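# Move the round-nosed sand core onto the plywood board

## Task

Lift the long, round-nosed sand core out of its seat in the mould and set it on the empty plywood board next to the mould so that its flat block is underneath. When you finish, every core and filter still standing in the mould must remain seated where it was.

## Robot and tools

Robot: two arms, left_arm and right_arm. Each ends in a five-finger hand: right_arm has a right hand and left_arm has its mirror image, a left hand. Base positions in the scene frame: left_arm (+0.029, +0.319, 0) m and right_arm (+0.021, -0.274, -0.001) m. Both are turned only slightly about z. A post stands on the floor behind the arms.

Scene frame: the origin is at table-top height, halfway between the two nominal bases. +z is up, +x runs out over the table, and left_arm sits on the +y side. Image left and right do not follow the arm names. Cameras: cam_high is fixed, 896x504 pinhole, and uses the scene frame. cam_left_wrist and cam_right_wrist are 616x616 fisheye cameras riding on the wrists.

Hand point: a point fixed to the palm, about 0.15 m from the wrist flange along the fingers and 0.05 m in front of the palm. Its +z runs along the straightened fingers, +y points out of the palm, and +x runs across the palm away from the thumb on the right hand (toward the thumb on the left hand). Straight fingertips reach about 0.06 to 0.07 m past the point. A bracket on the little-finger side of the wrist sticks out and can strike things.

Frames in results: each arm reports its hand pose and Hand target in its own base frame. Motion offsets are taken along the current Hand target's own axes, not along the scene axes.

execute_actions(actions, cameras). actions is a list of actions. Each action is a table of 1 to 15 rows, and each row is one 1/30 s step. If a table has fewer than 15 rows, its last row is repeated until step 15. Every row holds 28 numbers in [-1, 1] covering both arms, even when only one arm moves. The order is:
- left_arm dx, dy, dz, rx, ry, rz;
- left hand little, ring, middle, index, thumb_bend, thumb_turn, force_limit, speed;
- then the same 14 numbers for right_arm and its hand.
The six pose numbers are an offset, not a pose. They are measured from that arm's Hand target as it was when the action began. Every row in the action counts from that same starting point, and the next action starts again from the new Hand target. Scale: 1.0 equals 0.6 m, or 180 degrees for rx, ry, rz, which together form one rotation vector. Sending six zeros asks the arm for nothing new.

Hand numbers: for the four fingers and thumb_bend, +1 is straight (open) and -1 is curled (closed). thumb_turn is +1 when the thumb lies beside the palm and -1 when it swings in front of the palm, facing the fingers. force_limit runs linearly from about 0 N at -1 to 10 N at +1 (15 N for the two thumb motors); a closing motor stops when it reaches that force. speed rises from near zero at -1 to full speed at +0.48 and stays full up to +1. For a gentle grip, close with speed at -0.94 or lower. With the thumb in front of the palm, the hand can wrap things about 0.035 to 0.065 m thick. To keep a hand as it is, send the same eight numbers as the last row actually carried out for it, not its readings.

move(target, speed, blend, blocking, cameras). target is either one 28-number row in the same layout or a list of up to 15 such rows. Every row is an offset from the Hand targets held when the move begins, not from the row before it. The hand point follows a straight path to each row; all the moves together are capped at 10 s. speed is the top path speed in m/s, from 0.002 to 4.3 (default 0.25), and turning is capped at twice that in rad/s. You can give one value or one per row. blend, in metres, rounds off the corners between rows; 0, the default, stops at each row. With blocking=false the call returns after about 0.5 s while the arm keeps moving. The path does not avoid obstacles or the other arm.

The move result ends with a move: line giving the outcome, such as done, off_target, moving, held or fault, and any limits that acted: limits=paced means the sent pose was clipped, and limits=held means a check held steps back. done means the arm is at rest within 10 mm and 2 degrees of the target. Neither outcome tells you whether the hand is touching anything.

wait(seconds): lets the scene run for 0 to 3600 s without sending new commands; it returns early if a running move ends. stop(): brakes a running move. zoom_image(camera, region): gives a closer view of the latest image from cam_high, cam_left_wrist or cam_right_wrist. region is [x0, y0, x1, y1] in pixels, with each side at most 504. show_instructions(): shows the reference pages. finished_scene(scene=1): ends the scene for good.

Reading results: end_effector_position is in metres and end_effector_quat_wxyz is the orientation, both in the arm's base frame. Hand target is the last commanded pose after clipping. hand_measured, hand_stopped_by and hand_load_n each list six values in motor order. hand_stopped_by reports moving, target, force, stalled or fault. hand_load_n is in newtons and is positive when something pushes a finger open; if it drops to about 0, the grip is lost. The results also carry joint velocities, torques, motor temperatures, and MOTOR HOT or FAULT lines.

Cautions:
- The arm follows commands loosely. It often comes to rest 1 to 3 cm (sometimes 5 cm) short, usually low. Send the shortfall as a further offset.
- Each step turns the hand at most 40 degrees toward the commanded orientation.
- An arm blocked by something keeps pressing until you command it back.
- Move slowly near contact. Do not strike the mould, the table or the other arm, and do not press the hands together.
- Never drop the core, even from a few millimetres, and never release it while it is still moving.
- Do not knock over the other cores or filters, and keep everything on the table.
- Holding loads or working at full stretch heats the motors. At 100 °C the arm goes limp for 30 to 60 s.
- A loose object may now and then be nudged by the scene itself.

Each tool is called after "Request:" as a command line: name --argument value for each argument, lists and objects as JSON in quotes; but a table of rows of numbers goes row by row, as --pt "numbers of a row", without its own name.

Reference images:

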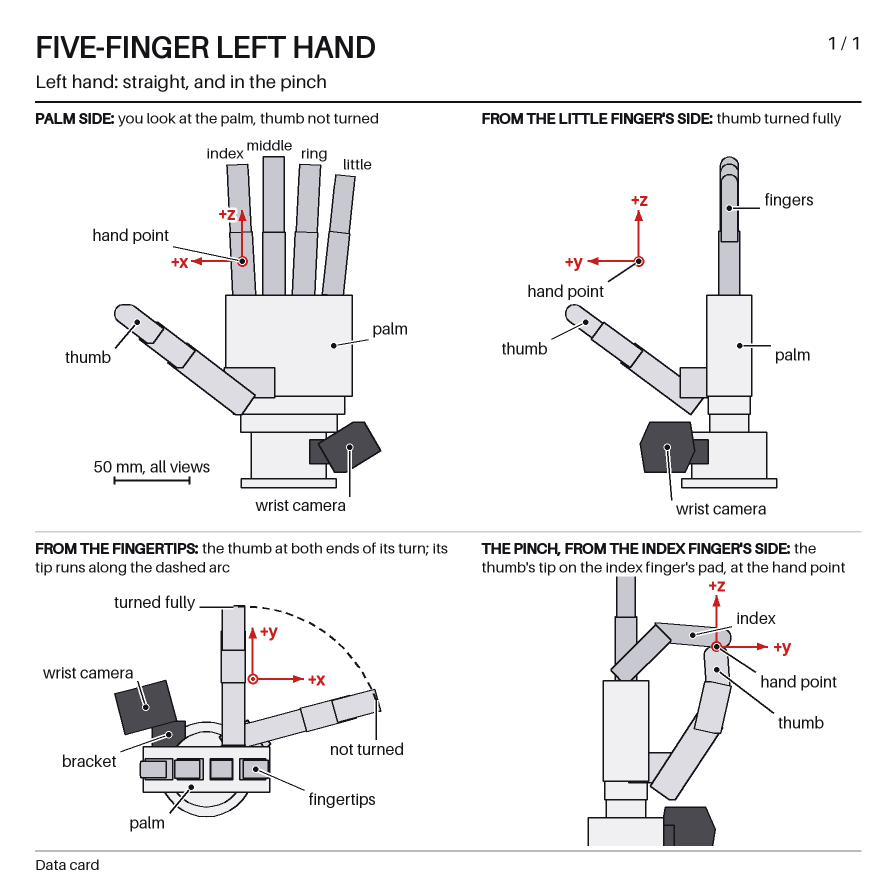

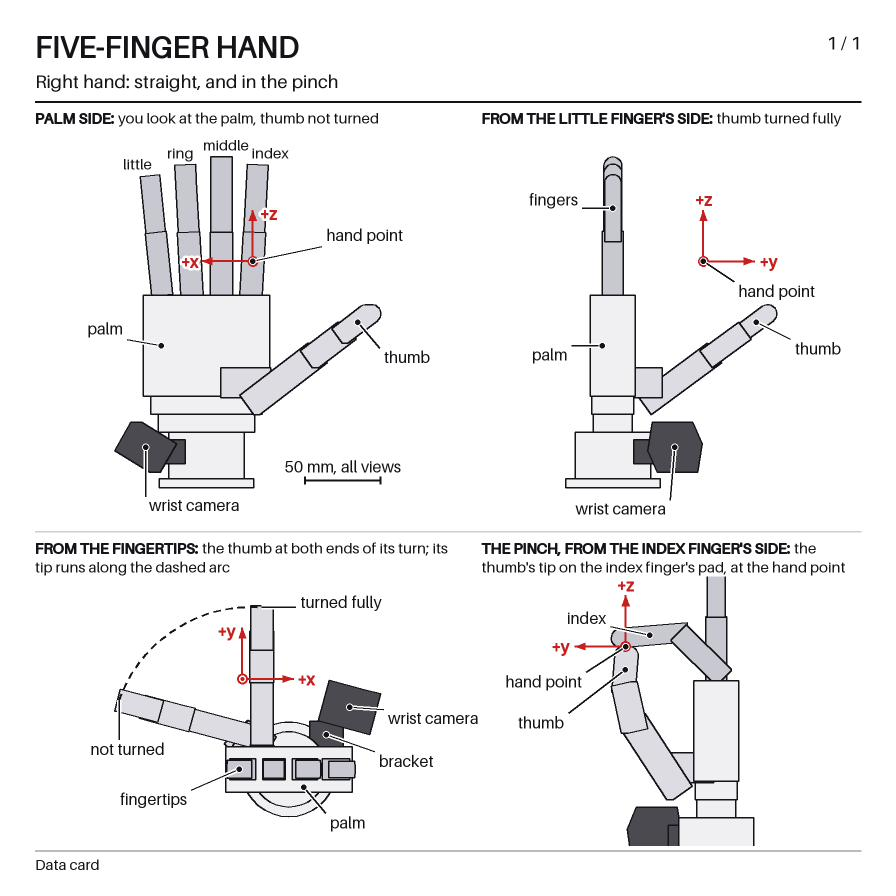

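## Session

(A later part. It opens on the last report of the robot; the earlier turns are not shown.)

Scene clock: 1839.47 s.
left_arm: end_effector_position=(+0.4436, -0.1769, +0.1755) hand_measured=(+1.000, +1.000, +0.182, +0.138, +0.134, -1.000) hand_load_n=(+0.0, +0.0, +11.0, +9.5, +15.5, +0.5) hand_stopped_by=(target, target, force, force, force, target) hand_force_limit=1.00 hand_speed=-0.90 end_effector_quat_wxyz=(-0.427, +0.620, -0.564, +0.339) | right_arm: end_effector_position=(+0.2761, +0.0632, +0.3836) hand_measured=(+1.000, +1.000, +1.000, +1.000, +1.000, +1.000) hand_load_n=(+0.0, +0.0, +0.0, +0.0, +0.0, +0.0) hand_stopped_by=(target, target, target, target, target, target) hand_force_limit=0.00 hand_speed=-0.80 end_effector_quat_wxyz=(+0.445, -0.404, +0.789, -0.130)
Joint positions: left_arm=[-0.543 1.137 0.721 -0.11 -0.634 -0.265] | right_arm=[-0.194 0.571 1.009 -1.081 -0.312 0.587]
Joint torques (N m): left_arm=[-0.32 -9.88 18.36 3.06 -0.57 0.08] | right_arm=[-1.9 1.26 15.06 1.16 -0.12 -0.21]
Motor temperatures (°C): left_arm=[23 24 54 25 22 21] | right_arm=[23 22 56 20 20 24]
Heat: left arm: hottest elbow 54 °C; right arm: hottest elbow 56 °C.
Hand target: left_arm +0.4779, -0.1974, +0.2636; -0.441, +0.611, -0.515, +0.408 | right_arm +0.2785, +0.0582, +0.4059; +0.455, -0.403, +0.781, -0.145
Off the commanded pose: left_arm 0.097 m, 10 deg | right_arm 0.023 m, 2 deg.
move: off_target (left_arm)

Request:
move --target '[0.0015,-0.064,-0.0184,0,0,0, 1,1,-0.56,-0.56,-0.26,-1, 1,-0.9, 0,0,0,0,0,0, 1,1,1,1,1,1,0,-0.8]' --speed 0.03 --cameras '["all"]'

Request:
zoom_image --camera "cam_right_wrist" --region '[330, 260, 450, 380]'

Request:
zoom_image --camera "cam_high" --region '[420, 230, 540, 330]'

Scene clock: 1845.43 s.
left_arm: end_effector_position=(+0.4476, -0.1793, +0.2117) hand_measured=(+1.000, +1.000, +0.182, +0.138, +0.134, -1.000) hand_load_n=(+0.0, +0.0, +11.0, +9.5, +15.5, +1.0) hand_stopped_by=(target, target, force, force, force, target) hand_force_limit=1.00 hand_speed=-0.90 end_effector_quat_wxyz=(-0.427, +0.620, -0.565, +0.338) | right_arm: end_effector_position=(+0.2761, +0.0632, +0.3836) hand_measured=(+1.000, +1.000, +1.000, +1.000, +1.000, +1.000) hand_load_n=(+0.0, -0.5, +0.0, +0.0, +0.0, +0.0) hand_stopped_by=(target, target, target, target, target, target) hand_force_limit=0.00 hand_speed=-0.80 end_effector_quat_wxyz=(+0.445, -0.404, +0.789, -0.130)
Joint positions: left_arm=[-0.543 1.111 0.805 -0.222 -0.634 -0.264] | right_arm=[-0.194 0.571 1.009 -1.081 -0.312 0.587]
Joint torques (N m): left_arm=[-0.38 -9.82 18.85 3.08 -0.49 0.07] | right_arm=[-1.9 1.14 15.09 1.1 -0.11 -0.21]
Motor temperatures (°C): left_arm=[23 24 55 25 22 21] | right_arm=[23 22 56 20 20 24]
Heat: left arm: hottest elbow 55 °C; right arm: hottest elbow 56 °C.
Hand target: left_arm +0.4779, -0.1965, +0.3034; -0.441, +0.611, -0.515, +0.408 | right_arm +0.2785, +0.0582, +0.4059; +0.455, -0.403, +0.781, -0.145
Off the commanded pose: left_arm 0.098 m, 10 deg | right_arm 0.023 m, 2 deg.
move: off_target (left_arm)
cam_left_wrist: T_world_to_cam=[[0.43368, -0.26689, 0.86064, -0.42574], [-0.47397, -0.87989, -0.03402, 0.05891], [0.76634, -0.39316, -0.50809, -0.19523]] pos_world=[0.36217, -0.13854, 0.26922]
cam_right_wrist: T_world_to_cam=[[-0.58628, 0.43602, -0.68276, 0.39857], [-0.26606, 0.69242, 0.67065, -0.22754], [0.76517, 0.57485, -0.28994, -0.02508]] pos_world=[0.19232, -0.00181, 0.41746]

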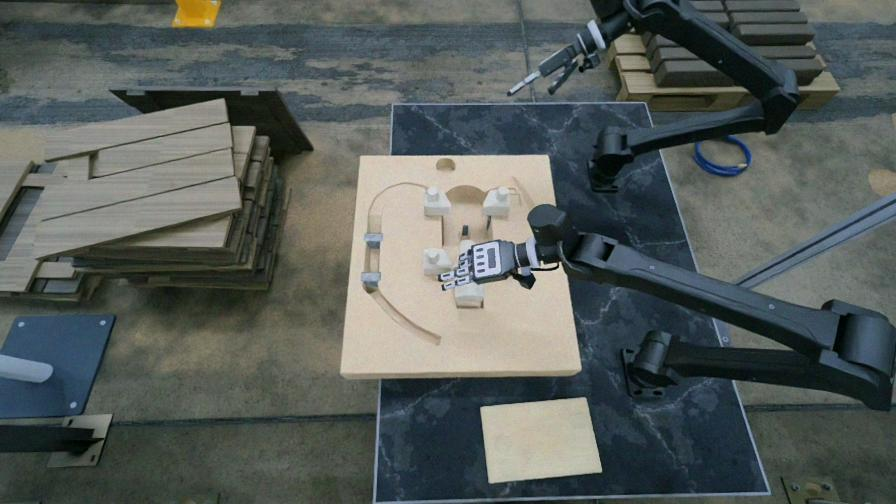

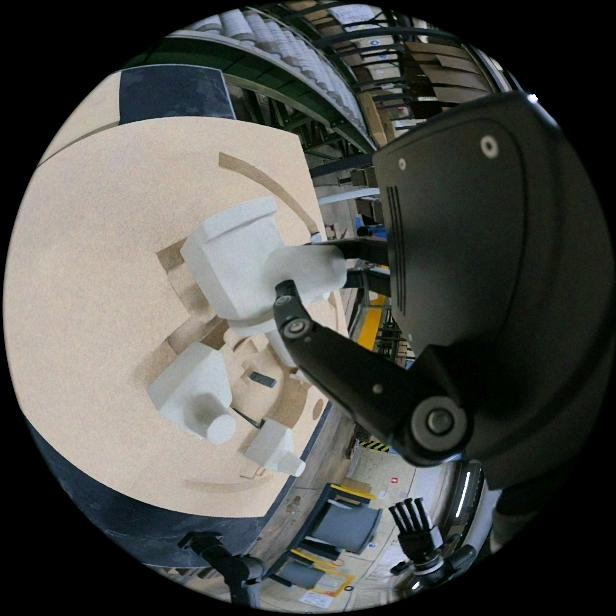

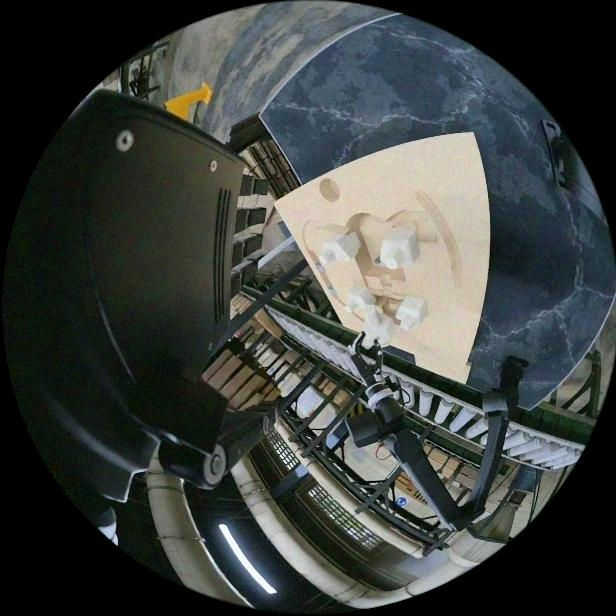

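Scaled by 4.200 from the camera's image (finer frame: 880x880).

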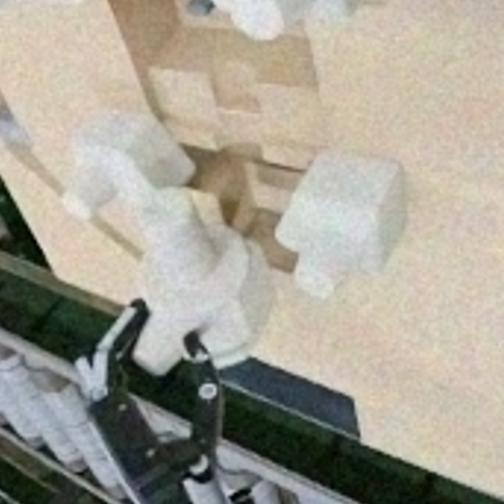

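Scaled by 4.200.

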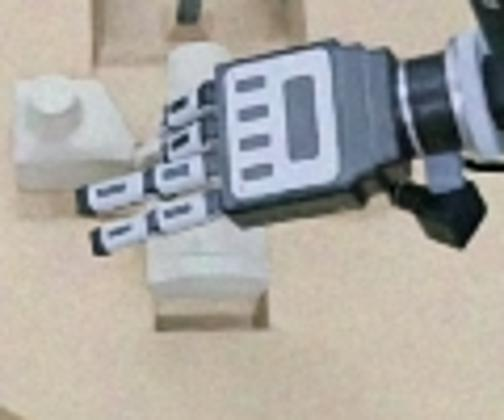

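Request:
move --target '[0.0022,-0.048,-0.0138,0,0,0, 1,1,-0.56,-0.56,-0.26,-1, 1,-0.9, 0,0,0,0,0,0, 1,1,1,1,1,1,0,-0.8]' --speed 0.04

Scene clock: 1879.13 s.
left_arm: end_effector_position=(+0.4512, -0.1814, +0.2401) hand_measured=(+1.000, +1.000, +0.182, +0.138, +0.134, -1.000) hand_load_n=(+0.0, +0.0, +11.0, +9.0, +15.5, +1.0) hand_stopped_by=(target, target, force, force, force, target) hand_force_limit=1.00 hand_speed=-0.90 end_effector_quat_wxyz=(-0.427, +0.620, -0.565, +0.338) | right_arm: end_effector_position=(+0.2761, +0.0632, +0.3836) hand_measured=(+1.000, +1.000, +1.000, +1.000, +1.000, +1.000) hand_load_n=(+0.0, +0.0, +0.0, +0.0, +0.0, -0.5) hand_stopped_by=(target, target, target, target, target, target) hand_force_limit=0.00 hand_speed=-0.80 end_effector_quat_wxyz=(+0.445, -0.404, +0.789, -0.130)
Joint positions: left_arm=[-0.543 1.1 0.874 -0.303 -0.634 -0.264] | right_arm=[-0.194 0.571 1.009 -1.081 -0.312 0.587]
Joint torques (N m): left_arm=[-0.32 -9.64 19.25 3.07 -0.5 0.08] | right_arm=[-1.9 1.2 15.06 1.14 -0.11 -0.21]
Motor temperatures (°C): left_arm=[23 24 62 25 22 21] | right_arm=[23 22 56 20 20 24]
Heat: left arm: hottest elbow 62 °C; right arm: hottest elbow 56 °C.
Hand target: left_arm +0.4780, -0.1965, +0.3337; -0.441, +0.611, -0.515, +0.408 | right_arm +0.2785, +0.0582, +0.4059; +0.455, -0.403, +0.781, -0.145
Off the commanded pose: left_arm 0.098 m, 10 deg | right_arm 0.023 m, 2 deg.
move: off_target (left_arm)

Request:
move --target '[-0.2667,0.0117,-0.0823,0.0054,-0.1172,-0.0338, 1,1,-0.56,-0.56,-0.26,-1, 1,-0.9, 0,0,0,0,0,0, 1,1,1,1,1,1,0,-0.8]' --speed 0.06 --cameras '["cam_high","cam_left_wrist"]'

Scene clock: 1889.53 s.
left_arm: end_effector_position=(+0.4074, -0.0488, +0.3030) hand_measured=(+1.000, +1.000, +0.182, +0.138, +0.134, -1.000) hand_load_n=(+0.0, +0.0, +11.0, +9.5, +15.5, +1.0) hand_stopped_by=(target, target, force, force, force, target) hand_force_limit=1.00 hand_speed=-0.90 end_effector_quat_wxyz=(-0.507, +0.694, -0.425, +0.284) | right_arm: end_effector_position=(+0.2761, +0.0632, +0.3836) hand_measured=(+1.000, +1.000, +1.000, +1.000, +1.000, +1.000) hand_load_n=(+0.0, +0.0, +0.0, +0.0, +0.0, -0.5) hand_stopped_by=(target, target, target, target, target, target) hand_force_limit=0.00 hand_speed=-0.80 end_effector_quat_wxyz=(+0.445, -0.404, +0.789, -0.130)
Joint positions: left_arm=[-0.391 0.855 0.853 -0.504 -0.836 -0.352] | right_arm=[-0.194 0.571 1.009 -1.081 -0.312 0.587]
Joint torques (N m): left_arm=[0.56 -6.36 11.75 2.93 -0.7 -0.25] | right_arm=[-1.96 1.2 15.06 1.13 -0.11 -0.21]
Motor temperatures (°C): left_arm=[23 24 59 25 22 21] | right_arm=[23 22 56 20 20 24]
Heat: left arm: hottest elbow 59 °C; right arm: hottest elbow 56 °C.
Hand target: left_arm +0.4071, -0.0448, +0.3335; -0.511, +0.698, -0.389, +0.316 | right_arm +0.2785, +0.0582, +0.4059; +0.455, -0.403, +0.781, -0.145
Off the commanded pose: left_arm 0.031 m, 6 deg | right_arm 0.023 m, 2 deg.
move: off_target (left_arm)
cam_left_wrist: T_world_to_cam=[[0.4204, -0.11292, 0.90028, -0.45115], [-0.12923, -0.98956, -0.06377, 0.02101], [0.89809, -0.08953, -0.43061, -0.12905]] pos_world=[0.30828, -0.04171, 0.35194]

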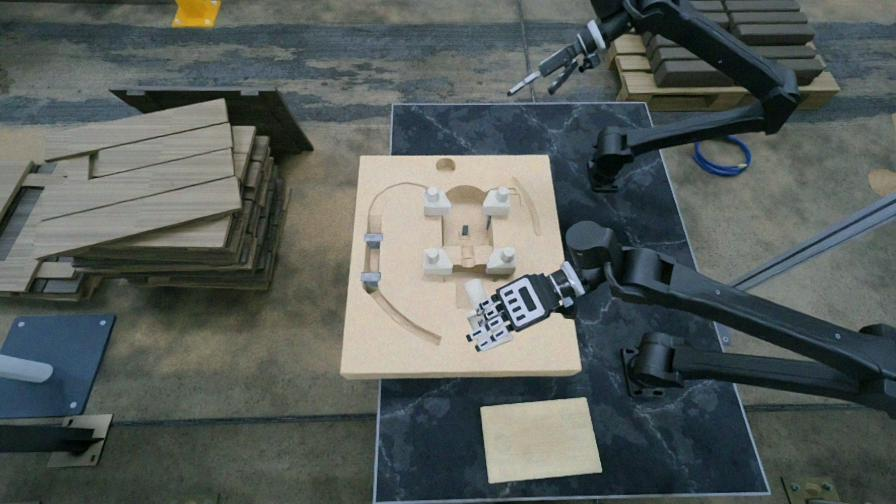

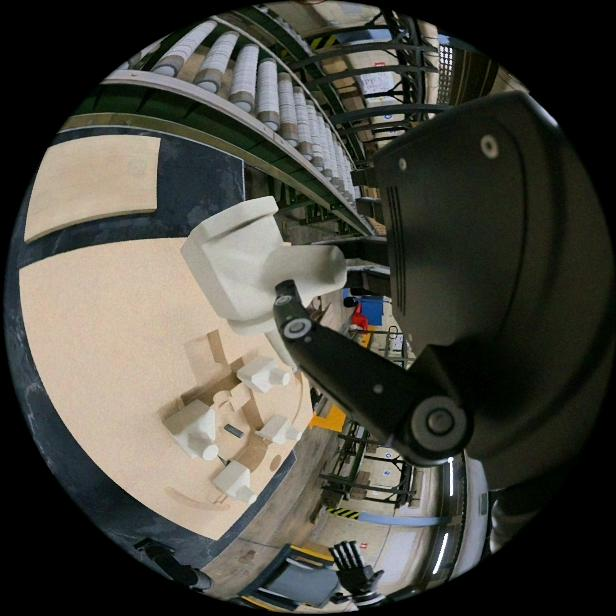

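Request:
move --target '[-0.429,0.0352,-0.0085,0.008,-0.1758,-0.0508, 1,1,-0.56,-0.56,-0.26,-1, 1,-0.9, 0,0,0,0,0,0, 1,1,1,1,1,1,0,-0.8]' --speed 0.06 --cameras '["cam_high","cam_left_wrist"]'

Request:
zoom_image --camera "cam_high" --region '[440, 340, 640, 504]'

Scene clock: 1904.60 s.
left_arm: end_effector_position=(+0.2684, +0.1681, +0.2746) hand_measured=(+1.000, +1.000, +0.182, +0.138, +0.134, -1.000) hand_load_n=(+0.0, +0.0, +10.5, +8.0, +14.5, +0.5) hand_stopped_by=(target, target, force, force, force, target) hand_force_limit=1.00 hand_speed=-0.90 end_effector_quat_wxyz=(-0.561, +0.792, -0.204, +0.128) | right_arm: end_effector_position=(+0.2761, +0.0632, +0.3836) hand_measured=(+1.000, +1.000, +1.000, +1.000, +1.000, +1.000) hand_load_n=(+0.0, +0.0, +0.0, +0.0, +0.0, -0.5) hand_stopped_by=(target, target, target, target, target, target) hand_force_limit=0.00 hand_speed=-0.80 end_effector_quat_wxyz=(+0.445, -0.404, +0.789, -0.130)
Joint positions: left_arm=[0.221 0.529 0.669 -0.649 -0.806 -0.354] | right_arm=[-0.194 0.571 1.009 -1.081 -0.312 0.587]
Joint torques (N m): left_arm=[0.44 -2.32 11.62 4.16 -0.54 0.02] | right_arm=[-1.9 1.2 15.09 1.13 -0.11 -0.22]
Motor temperatures (°C): left_arm=[23 24 56 25 22 21] | right_arm=[23 22 56 20 20 24]
Heat: left arm: hottest elbow 56 °C; right arm: hottest elbow 56 °C.
Hand target: left_arm +0.2701, +0.1723, +0.3032; -0.580, +0.780, -0.175, +0.158 | right_arm +0.2785, +0.0582, +0.4059; +0.455, -0.403, +0.781, -0.145
Off the commanded pose: left_arm 0.029 m, 5 deg | right_arm 0.023 m, 2 deg.
move: off_target (left_arm)
cam_left_wrist: T_world_to_cam=[[0.41016, 0.15288, 0.89911, -0.38429], [0.44069, -0.89634, -0.04863, 0.04305], [0.79847, 0.41618, -0.43502, -0.05407]] pos_world=[0.18182, 0.11984, 0.32409]

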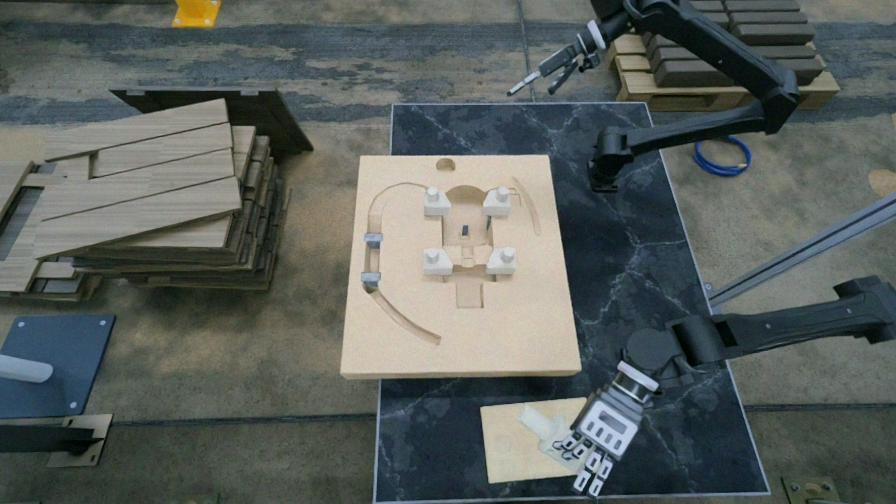

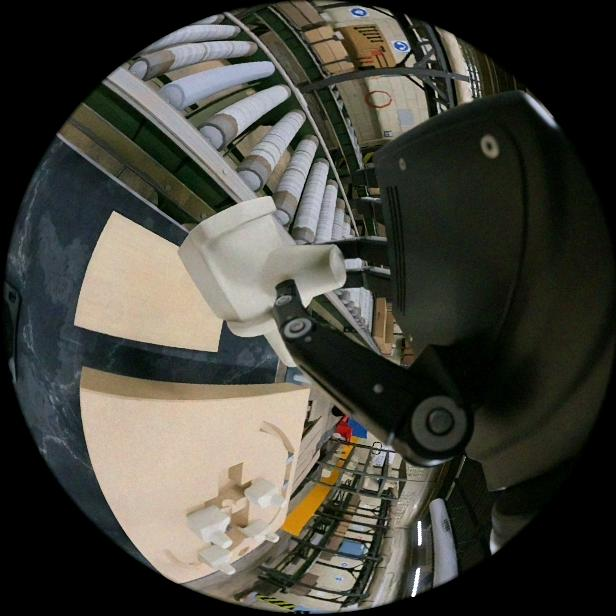

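Scaled by 2.520.

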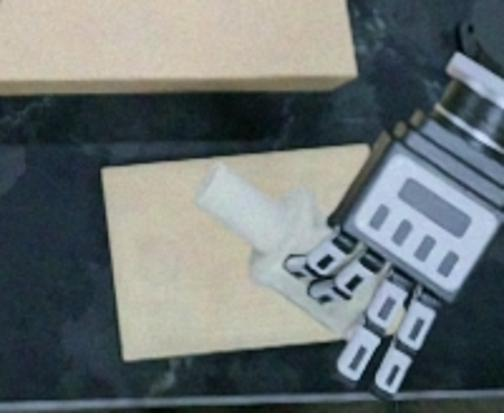

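Request:
move --target '[-0.0101,0.224,0.0649,0,0,0, 1,1,-0.56,-0.56,-0.26,-1, 1,-0.9, 0,0,0,0,0,0, 1,1,1,1,1,1,0,-0.8]' --speed 0.05 --cameras '["cam_high","cam_left_wrist"]'

Request:
zoom_image --camera "cam_high" --region '[440, 340, 640, 504]'

Request:
zoom_image --camera "cam_left_wrist" --region '[80, 160, 380, 460]'

Scene clock: 1928.53 s.
left_arm: end_effector_position=(+0.2550, +0.1651, +0.1352) hand_measured=(+1.000, +1.000, +0.182, +0.138, +0.134, -1.000) hand_load_n=(+0.0, +0.0, +10.5, +8.0, +14.5, +1.0) hand_stopped_by=(target, target, force, force, force, target) hand_force_limit=1.00 hand_speed=-0.90 end_effector_quat_wxyz=(-0.559, +0.793, -0.207, +0.124) | right_arm: end_effector_position=(+0.2761, +0.0632, +0.3836) hand_measured=(+1.000, +1.000, +1.000, +1.000, +1.000, +1.000) hand_load_n=(+0.0, +0.0, +0.0, +0.0, +0.0, +0.0) hand_stopped_by=(target, target, target, target, target, target) hand_force_limit=0.00 hand_speed=-0.80 end_effector_quat_wxyz=(+0.445, -0.404, +0.789, -0.130)
Joint positions: left_arm=[0.221 0.495 0.301 -0.327 -0.806 -0.354] | right_arm=[-0.194 0.571 1.009 -1.081 -0.312 0.587]
Joint torques (N m): left_arm=[0.15 -0.79 11.63 5.15 -0.66 0] | right_arm=[-1.85 1.2 15.08 1.16 -0.11 -0.21]
Motor temperatures (°C): left_arm=[23 23 54 25 22 21] | right_arm=[23 22 56 20 20 24]
Heat: left arm: hottest elbow 54 °C; right arm: hottest elbow 56 °C.
Hand target: left_arm +0.2701, +0.1722, +0.1632; -0.580, +0.780, -0.175, +0.158 | right_arm +0.2785, +0.0582, +0.4059; +0.455, -0.403, +0.781, -0.145
Off the commanded pose: left_arm 0.033 m, 6 deg | right_arm 0.023 m, 2 deg.
move: off_target (left_arm)
cam_left_wrist: T_world_to_cam=[[0.42114, 0.1551, 0.89363, -0.25539], [0.43994, -0.89653, -0.05172, 0.0401], [0.79315, 0.41493, -0.4458, -0.09971]] pos_world=[0.169, 0.11693, 0.18585]

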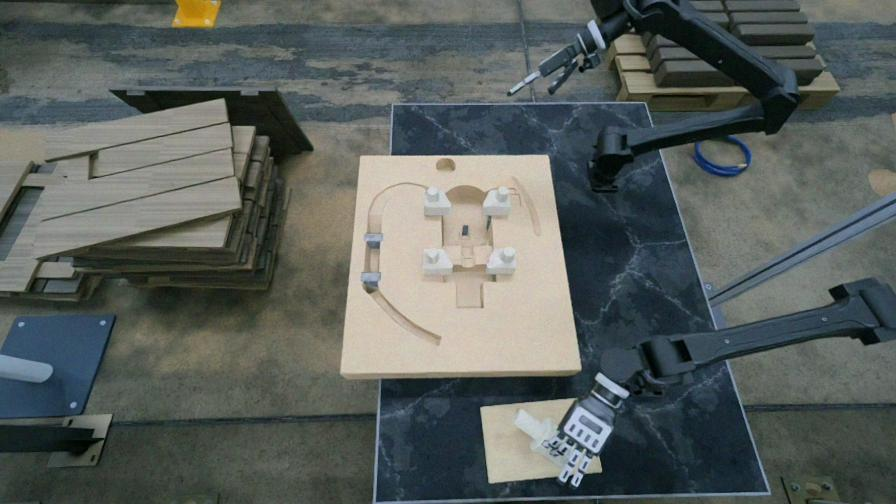

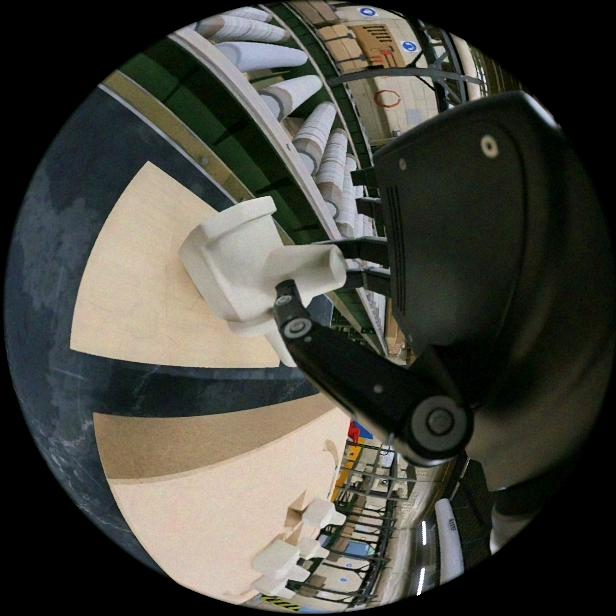

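Scaled by 2.520.

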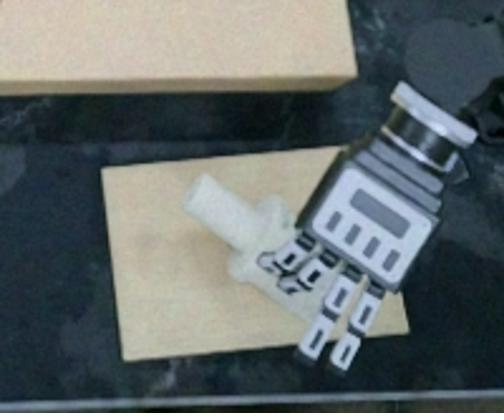

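Scaled by 1.680 from the camera's image (finer frame: 880x880).

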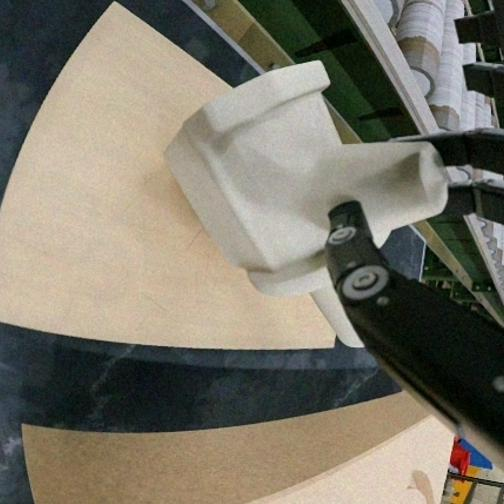

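Request:
move --target '[-0.0014,0.032,0.0093,0,0,0, 1,1,-0.56,-0.56,-0.26,-1, 1,-0.9, 0,0,0,0,0,0, 1,1,1,1,1,1,0,-0.8]' --speed 0.03 --cameras '["cam_left_wrist"]'

Request:
zoom_image --camera "cam_left_wrist" --region '[130, 180, 330, 380]'

Scene clock: 1935.47 s.
left_arm: end_effector_position=(+0.2554, +0.1652, +0.1182) hand_measured=(+1.000, +1.000, +0.182, +0.138, +0.134, -1.000) hand_load_n=(+0.0, -0.5, +11.0, +8.0, +14.0, +0.5) hand_stopped_by=(target, target, force, force, force, target) hand_force_limit=1.00 hand_speed=-0.90 end_effector_quat_wxyz=(-0.560, +0.792, -0.206, +0.126) | right_arm: end_effector_position=(+0.2761, +0.0632, +0.3836) hand_measured=(+1.000, +1.000, +1.000, +1.000, +1.000, +1.000) hand_load_n=(+0.0, +0.0, +0.0, +0.0, +0.0, +0.0) hand_stopped_by=(target, target, target, target, target, target) hand_force_limit=0.00 hand_speed=-0.80 end_effector_quat_wxyz=(+0.445, -0.404, +0.789, -0.130)
Joint positions: left_arm=[0.221 0.515 0.256 -0.254 -0.806 -0.354] | right_arm=[-0.194 0.571 1.009 -1.081 -0.312 0.587]
Joint torques (N m): left_arm=[-0.21 -0.62 11.1 5.18 -0.69 -0.02] | right_arm=[-1.96 1.2 15.06 1.11 -0.11 -0.21]
Motor temperatures (°C): left_arm=[23 23 52 25 22 21] | right_arm=[23 22 56 20 20 24]
Heat: left arm: hottest elbow 52 °C; right arm: hottest elbow 56 °C.
Hand target: left_arm +0.2702, +0.1723, +0.1433; -0.580, +0.780, -0.175, +0.158 | right_arm +0.2785, +0.0582, +0.4059; +0.455, -0.403, +0.781, -0.145
Off the commanded pose: left_arm 0.030 m, 6 deg | right_arm 0.023 m, 2 deg.
move: off_target (left_arm)
cam_left_wrist: T_world_to_cam=[[0.41514, 0.15374, 0.89667, -0.23903], [0.44027, -0.89646, -0.05013, 0.03885], [0.79613, 0.41559, -0.43984, -0.10914]] pos_world=[0.16901, 0.11694, 0.16827]

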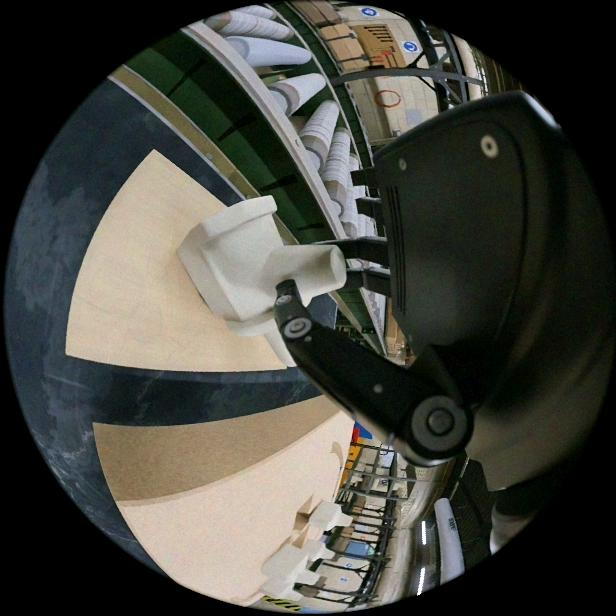

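Scaled by 2.520 from the camera's image (finer frame: 880x880).

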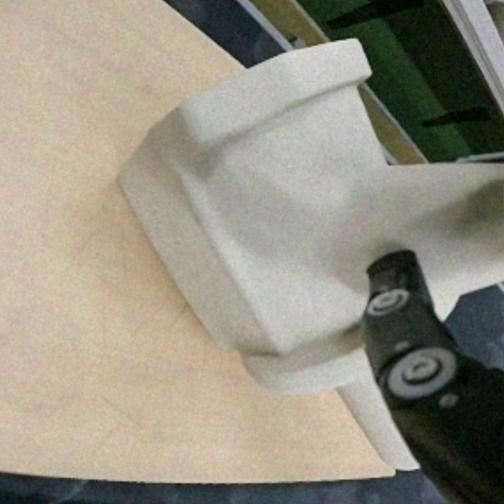

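Request:
move --target '[-0.0008,0.0192,0.0056,0,0,0, 1,1,-0.56,-0.56,-0.26,-1, 1,-0.9, 0,0,0,0,0,0, 1,1,1,1,1,1,0,-0.8]' --speed 0.02 --cameras '["cam_left_wrist"]'

Request:
zoom_image --camera "cam_left_wrist" --region '[130, 180, 330, 380]'

Scene clock: 1941.23 s.
left_arm: end_effector_position=(+0.2603, +0.1663, +0.1140) hand_measured=(+1.000, +1.000, +0.182, +0.138, +0.134, -1.000) hand_load_n=(+0.0, +0.0, +11.0, +7.5, +13.0, +1.0) hand_stopped_by=(target, target, force, force, force, target) hand_force_limit=1.00 hand_speed=-0.90 end_effector_quat_wxyz=(-0.565, +0.789, -0.199, +0.135) | right_arm: end_effector_position=(+0.2761, +0.0632, +0.3836) hand_measured=(+1.000, +1.000, +1.000, +1.000, +1.000, +1.000) hand_load_n=(+0.0, +0.0, +0.0, +0.0, +0.0, +0.0) hand_stopped_by=(target, target, target, target, target, target) hand_force_limit=0.00 hand_speed=-0.80 end_effector_quat_wxyz=(+0.445, -0.404, +0.789, -0.130)
Joint positions: left_arm=[0.221 0.538 0.237 -0.188 -0.806 -0.354] | right_arm=[-0.194 0.571 1.009 -1.081 -0.312 0.587]
Joint torques (N m): left_arm=[0.03 -0.44 10.33 4.83 -0.57 0.02] | right_arm=[-1.85 1.2 15.08 1.13 -0.11 -0.21]
Motor temperatures (°C): left_arm=[23 23 51 25 22 21] | right_arm=[23 22 56 20 20 24]
Heat: left arm: hottest elbow 51 °C; right arm: hottest elbow 56 °C.
Hand target: left_arm +0.2703, +0.1723, +0.1313; -0.580, +0.780, -0.175, +0.158 | right_arm +0.2785, +0.0582, +0.4059; +0.455, -0.403, +0.781, -0.145
Off the commanded pose: left_arm 0.021 m, 4 deg | right_arm 0.023 m, 2 deg.
move: off_target (left_arm)
cam_left_wrist: T_world_to_cam=[[0.39403, 0.14896, 0.90695, -0.23234], [0.44139, -0.89621, -0.04456, 0.03657], [0.80617, 0.41787, -0.41889, -0.12076]] pos_world=[0.17277, 0.11785, 0.16177]

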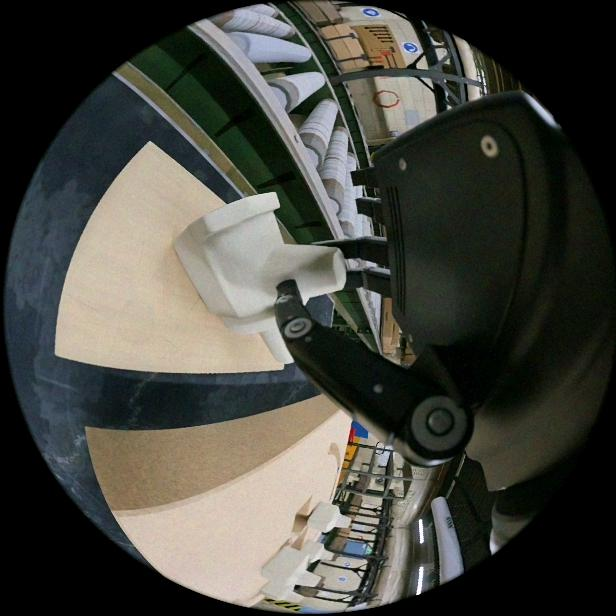

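Scaled by 2.520 from the camera's image (finer frame: 880x880).

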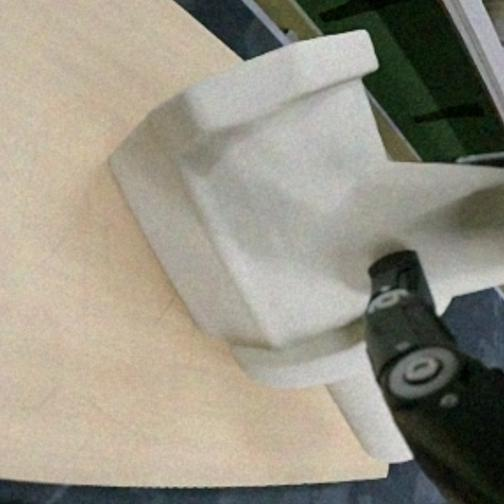

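Request:
move --target '[-0.0003,-0.0064,-0.0019,-0.03,0,0, 1,1,-0.56,-0.56,-0.26,-1, 1,-0.9, 0,0,0,0,0,0, 1,1,1,1,1,1,0,-0.8]' --speed 0.03 --cameras '["cam_left_wrist","cam_high"]'

Request:
zoom_image --camera "cam_left_wrist" --region '[130, 180, 330, 380]'

Scene clock: 1955.10 s.
left_arm: end_effector_position=(+0.2605, +0.1651, +0.1097) hand_measured=(+1.000, +1.000, +0.182, +0.138, +0.134, -1.000) hand_load_n=(+0.0, +0.0, +11.5, +5.0, +14.0, +0.0) hand_stopped_by=(target, target, force, force, force, target) hand_force_limit=1.00 hand_speed=-0.90 end_effector_quat_wxyz=(-0.537, +0.807, -0.202, +0.141) | right_arm: end_effector_position=(+0.2761, +0.0632, +0.3836) hand_measured=(+1.000, +1.000, +1.000, +1.000, +1.000, +1.000) hand_load_n=(+0.0, +0.0, +0.0, +0.0, +0.0, +0.0) hand_stopped_by=(target, target, target, target, target, target) hand_force_limit=0.00 hand_speed=-0.80 end_effector_quat_wxyz=(+0.445, -0.404, +0.789, -0.130)
Joint positions: left_arm=[0.269 0.546 0.26 -0.251 -0.724 -0.388] | right_arm=[-0.194 0.571 1.009 -1.081 -0.312 0.587]
Joint torques (N m): left_arm=[0.79 0.67 14.17 1.44 -0.41 -0.17] | right_arm=[-1.96 1.2 15.08 1.11 -0.11 -0.21]
Motor temperatures (°C): left_arm=[23 23 50 25 22 21] | right_arm=[23 22 56 20 20 24]
Heat: left arm: hottest elbow 50 °C; right arm: hottest elbow 56 °C.
Hand target: left_arm +0.2699, +0.1723, +0.1352; -0.542, +0.806, -0.182, +0.150 | right_arm +0.2785, +0.0582, +0.4059; +0.455, -0.403, +0.781, -0.145
Off the commanded pose: left_arm 0.028 m, 3 deg | right_arm 0.023 m, 2 deg.
move: off_target (left_arm)
cam_left_wrist: T_world_to_cam=[[0.40382, 0.20344, 0.89193, -0.23825], [0.43156, -0.90203, 0.01035, 0.0327], [0.80665, 0.38074, -0.45205, -0.11266]] pos_world=[0.17298, 0.12086, 0.16123]
Images, in order (width x height): cam_high 896x504, cam_left_wrist 616x616.

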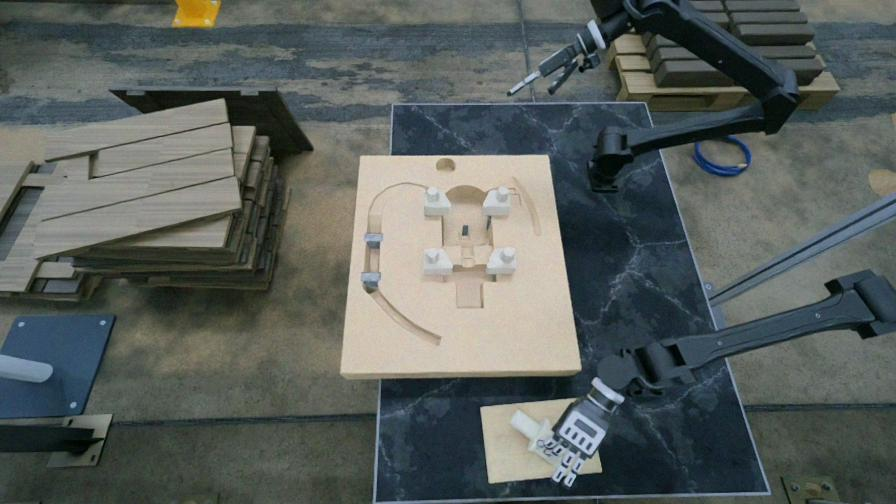

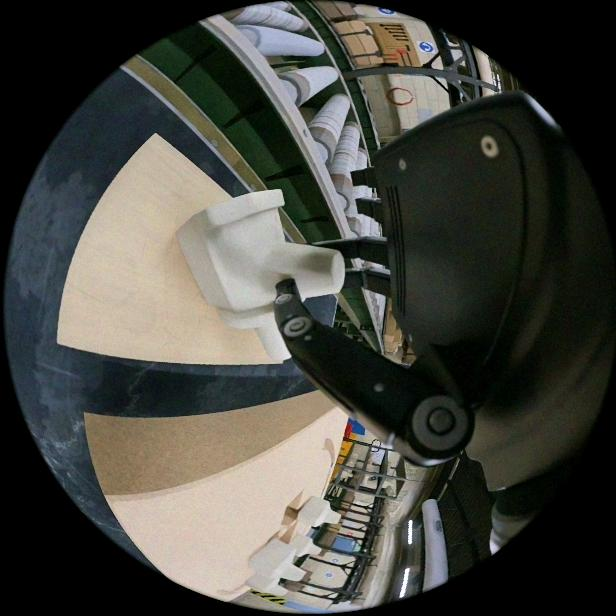

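Scaled by 2.520 from the camera's image (finer frame: 880x880).

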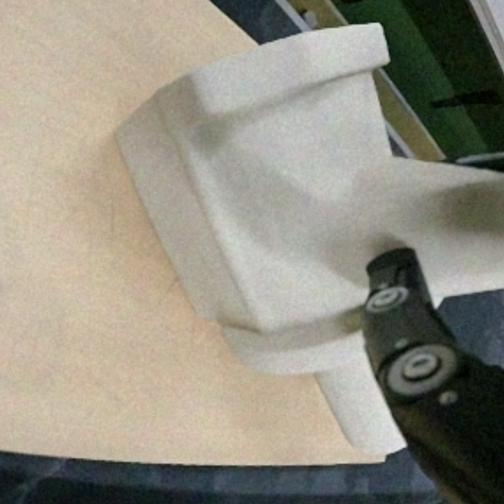

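Request:
move --target '[0.0006,0.0095,0.0035,-0.015,0,0.016, 1,1,-0.56,-0.56,-0.26,-1, 1,-0.9, 0,0,0,0,0,0, 1,1,1,1,1,1,0,-0.8]' --speed 0.03 --cameras '["cam_left_wrist"]'

Request:
zoom_image --camera "cam_left_wrist" --region '[130, 180, 330, 380]'

Scene clock: 1962.20 s.
left_arm: end_effector_position=(+0.2629, +0.1673, +0.1105) hand_measured=(+1.000, +1.000, +0.182, +0.138, +0.134, -1.000) hand_load_n=(+0.0, +0.0, +11.0, +5.0, +14.5, +0.0) hand_stopped_by=(target, target, force, force, force, target) hand_force_limit=1.00 hand_speed=-0.90 end_effector_quat_wxyz=(-0.525, +0.815, -0.209, +0.130) | right_arm: end_effector_position=(+0.2761, +0.0632, +0.3836) hand_measured=(+1.000, +1.000, +1.000, +1.000, +1.000, +1.000) hand_load_n=(+0.0, +0.0, +0.0, +0.0, +0.0, -0.5) hand_stopped_by=(target, target, target, target, target, target) hand_force_limit=0.00 hand_speed=-0.80 end_effector_quat_wxyz=(+0.445, -0.404, +0.789, -0.130)
Joint positions: left_arm=[0.288 0.584 0.293 -0.285 -0.702 -0.388] | right_arm=[-0.194 0.571 1.009 -1.081 -0.312 0.587]
Joint torques (N m): left_arm=[0.32 0.5 13.61 1.16 -0.12 0.1] | right_arm=[-1.9 1.2 15.06 1.13 -0.11 -0.22]
Motor temperatures (°C): left_arm=[23 23 51 25 22 21] | right_arm=[23 22 56 20 20 24]
Heat: left arm: hottest elbow 51 °C; right arm: hottest elbow 56 °C.
Hand target: left_arm +0.2705, +0.1720, +0.1293; -0.527, +0.814, -0.206, +0.132 | right_arm +0.2785, +0.0582, +0.4059; +0.455, -0.403, +0.781, -0.145
Off the commanded pose: left_arm 0.021 m, 0 deg | right_arm 0.023 m, 2 deg.
move: off_target (left_arm)
cam_left_wrist: T_world_to_cam=[[0.43319, 0.22259, 0.87338, -0.24922], [0.43172, -0.90187, 0.01572, 0.03295], [0.79118, 0.37025, -0.48678, -0.10537]] pos_world=[0.1771, 0.1242, 0.16586]

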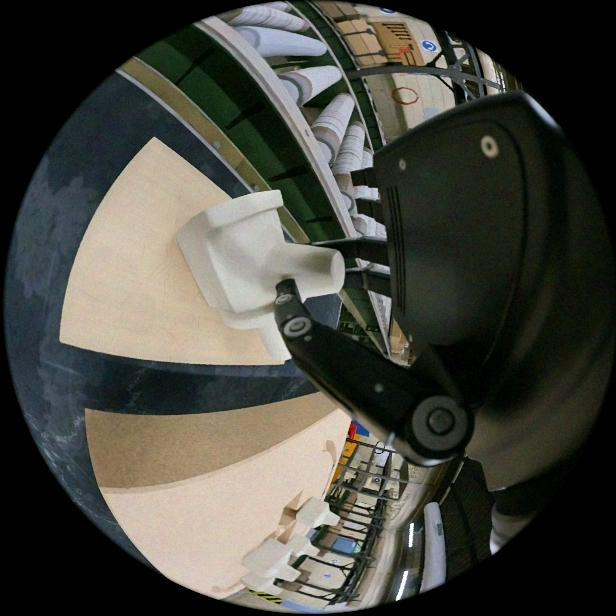

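Scaled by 2.520 from the camera's image (finer frame: 880x880).

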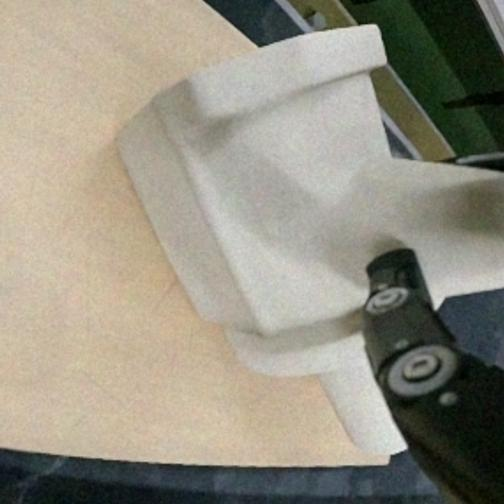

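Request:
move --target '[0.0,0.0154,0.0069,-0.004,0,0.008, 1,1,-0.56,-0.56,-0.26,-1, 1,-0.9, 0,0,0,0,0,0, 1,1,1,1,1,1,0,-0.8]' --speed 0.02 --cameras '["cam_left_wrist","cam_high"]'

Request:
zoom_image --camera "cam_left_wrist" --region '[160, 180, 320, 340]'

Request:
zoom_image --camera "cam_high" --region '[470, 380, 620, 500]'

Scene clock: 1969.30 s.
left_arm: end_effector_position=(+0.2637, +0.1681, +0.1095) hand_measured=(+1.000, +1.000, +0.182, +0.138, +0.134, -1.000) hand_load_n=(+0.0, +0.0, +11.0, +6.5, +12.5, +0.5) hand_stopped_by=(target, target, force, force, force, target) hand_force_limit=1.00 hand_speed=-0.90 end_effector_quat_wxyz=(-0.523, +0.815, -0.215, +0.124) | right_arm: end_effector_position=(+0.2761, +0.0632, +0.3836) hand_measured=(+1.000, +1.000, +1.000, +1.000, +1.000, +1.000) hand_load_n=(+0.0, +0.0, +0.0, +0.0, +0.0, +0.0) hand_stopped_by=(target, target, target, target, target, target) hand_force_limit=0.00 hand_speed=-0.80 end_effector_quat_wxyz=(+0.445, -0.404, +0.789, -0.130)
Joint positions: left_arm=[0.29 0.599 0.3 -0.285 -0.7 -0.379] | right_arm=[-0.194 0.571 1.009 -1.081 -0.312 0.587]
Joint torques (N m): left_arm=[0.21 1.55 12.33 2.11 0.03 0.15] | right_arm=[-1.9 1.26 15.06 1.13 -0.11 -0.21]
Motor temperatures (°C): left_arm=[23 23 52 25 22 21] | right_arm=[23 22 56 20 20 24]
Heat: left arm: hottest elbow 52 °C; right arm: hottest elbow 56 °C.
Hand target: left_arm +0.2704, +0.1720, +0.1191; -0.523, +0.815, -0.217, +0.124 | right_arm +0.2785, +0.0582, +0.4059; +0.455, -0.403, +0.781, -0.145
Off the commanded pose: left_arm 0.012 m, 0 deg | right_arm 0.023 m, 2 deg.
move: off_target (left_arm)
cam_left_wrist: T_world_to_cam=[[0.4474, 0.22071, 0.86667, -0.25163], [0.42869, -0.90341, 0.00876, 0.03514], [0.78489, 0.36761, -0.4988, -0.10339]] pos_world=[0.17866, 0.12529, 0.16621]
Images, in order (width x height): cam_high 896x504, cam_left_wrist 616x616.

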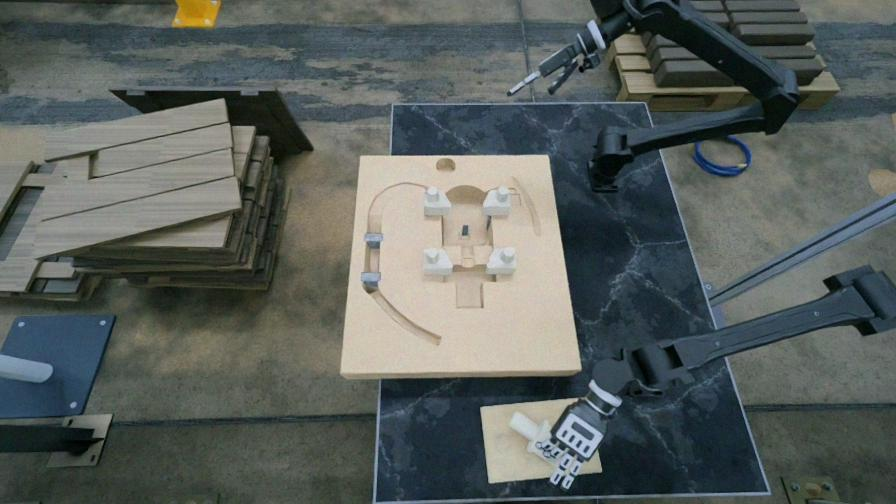

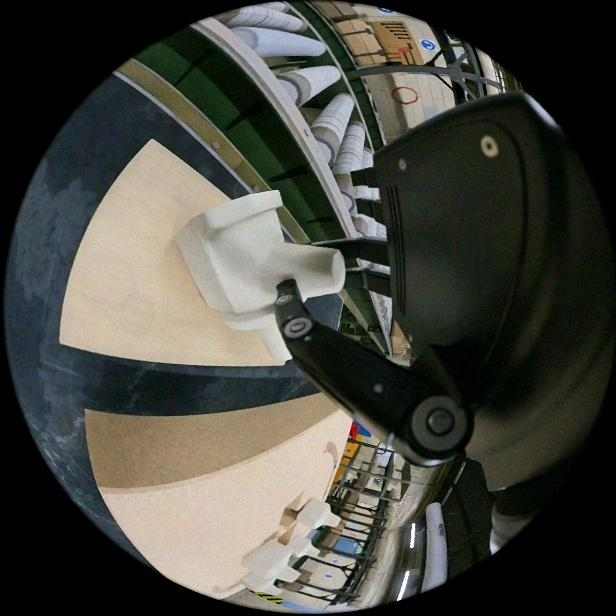

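Scaled by 3.150 from the camera's image (finer frame: 880x880).

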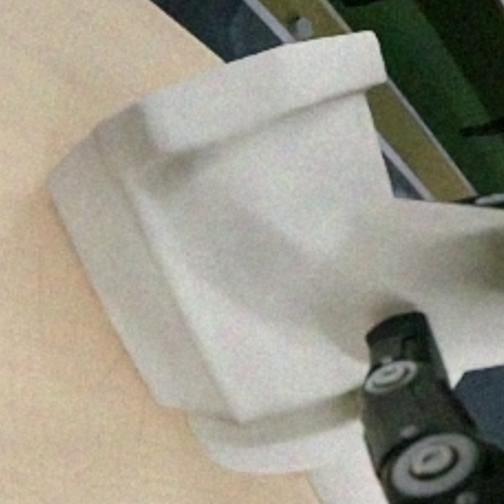

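Scaled by 3.360.

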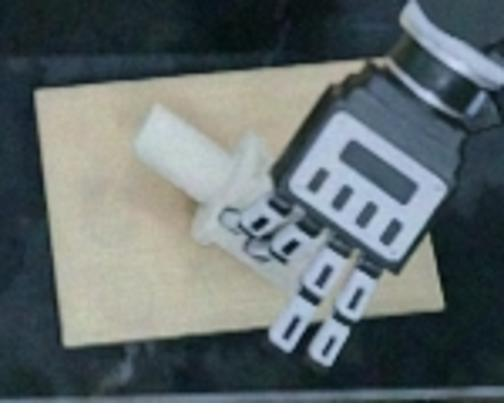

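Request:
move --target '[0.0,0.0121,0.0055,0,0,0, 1,1,-0.56,-0.56,-0.26,-1, 1,-0.9, 0,0,0,0,0,0, 1,1,1,1,1,1,0,-0.8]' --speed 0.02

Scene clock: 1973.67 s.
left_arm: end_effector_position=(+0.2657, +0.1686, +0.1092) hand_measured=(+1.000, +1.000, +0.182, +0.138, +0.134, -1.000) hand_load_n=(+0.0, +0.0, +11.5, +7.0, +11.0, +0.0) hand_stopped_by=(target, target, force, force, force, target) hand_force_limit=1.00 hand_speed=-0.90 end_effector_quat_wxyz=(-0.524, +0.815, -0.215, +0.125) | right_arm: end_effector_position=(+0.2761, +0.0632, +0.3836) hand_measured=(+1.000, +1.000, +1.000, +1.000, +1.000, +1.000) hand_load_n=(+0.0, +0.0, +0.0, +0.0, +0.0, -0.5) hand_stopped_by=(target, target, target, target, target, target) hand_force_limit=0.00 hand_speed=-0.80 end_effector_quat_wxyz=(+0.445, -0.404, +0.789, -0.130)
Joint positions: left_arm=[0.29 0.608 0.3 -0.273 -0.7 -0.377] | right_arm=[-0.194 0.571 1.009 -1.081 -0.312 0.587]
Joint torques (N m): left_arm=[0.21 1.44 10.89 2.89 0.05 0.16] | right_arm=[-1.79 1.2 15.06 1.16 -0.11 -0.21]
Motor temperatures (°C): left_arm=[23 23 52 25 22 21] | right_arm=[23 22 56 20 20 24]
Heat: left arm: hottest elbow 52 °C; right arm: hottest elbow 56 °C.
Hand target: left_arm +0.2702, +0.1720, +0.1111; -0.523, +0.815, -0.217, +0.124 | right_arm +0.2785, +0.0582, +0.4059; +0.455, -0.403, +0.781, -0.145
Off the commanded pose: left_arm 0.006 m, 0 deg | right_arm 0.023 m, 2 deg.
move: done

Request:
move --pt "0 0 0 0 0 0 1 1 0.24 0.22 0.16 -1 0 -0.92 0 0 0 0 0 0 1 1 1 1 1 1 0 -0.8" --pt "0 0 0 0 0 0 1 1 0.4 0.4 0.25 -1 0 -0.9 0 0 0 0 0 0 1 1 1 1 1 1 0 -0.8"

Scene clock: 1978.17 s.
left_arm: end_effector_position=(+0.2663, +0.1677, +0.1036) hand_measured=(+1.000, +1.000, +0.400, +0.400, +0.250, -1.000) hand_load_n=(+0.0, +0.0, +0.0, +0.0, +0.0, +0.0) hand_stopped_by=(target, target, target, target, target, target) hand_force_limit=0.00 hand_speed=-0.90 end_effector_quat_wxyz=(-0.518, +0.818, -0.221, +0.121) | right_arm: end_effector_position=(+0.2761, +0.0632, +0.3836) hand_measured=(+1.000, +1.000, +1.000, +1.000, +1.000, +1.000) hand_load_n=(-0.5, +0.0, +0.0, +0.0, +0.0, -0.5) hand_stopped_by=(target, target, target, target, target, target) hand_force_limit=0.00 hand_speed=-0.80 end_effector_quat_wxyz=(+0.445, -0.404, +0.789, -0.130)
Joint positions: left_arm=[0.291 0.628 0.3 -0.271 -0.691 -0.377] | right_arm=[-0.194 0.571 1.009 -1.081 -0.312 0.587]
Joint torques (N m): left_arm=[0.32 -0.03 10.8 2.8 -0.3 0.19] | right_arm=[-1.9 1.26 15.1 1.11 -0.12 -0.21]
Motor temperatures (°C): left_arm=[23 23 51 25 22 21] | right_arm=[23 22 56 20 20 24]
Heat: left arm: hottest elbow 51 °C; right arm: hottest elbow 56 °C.
Hand target: left_arm +0.2701, +0.1720, +0.1111; -0.523, +0.815, -0.217, +0.124 | right_arm +0.2785, +0.0582, +0.4059; +0.455, -0.403, +0.781, -0.145
Off the commanded pose: left_arm 0.009 m, 1 deg | right_arm 0.023 m, 2 deg.
move: done


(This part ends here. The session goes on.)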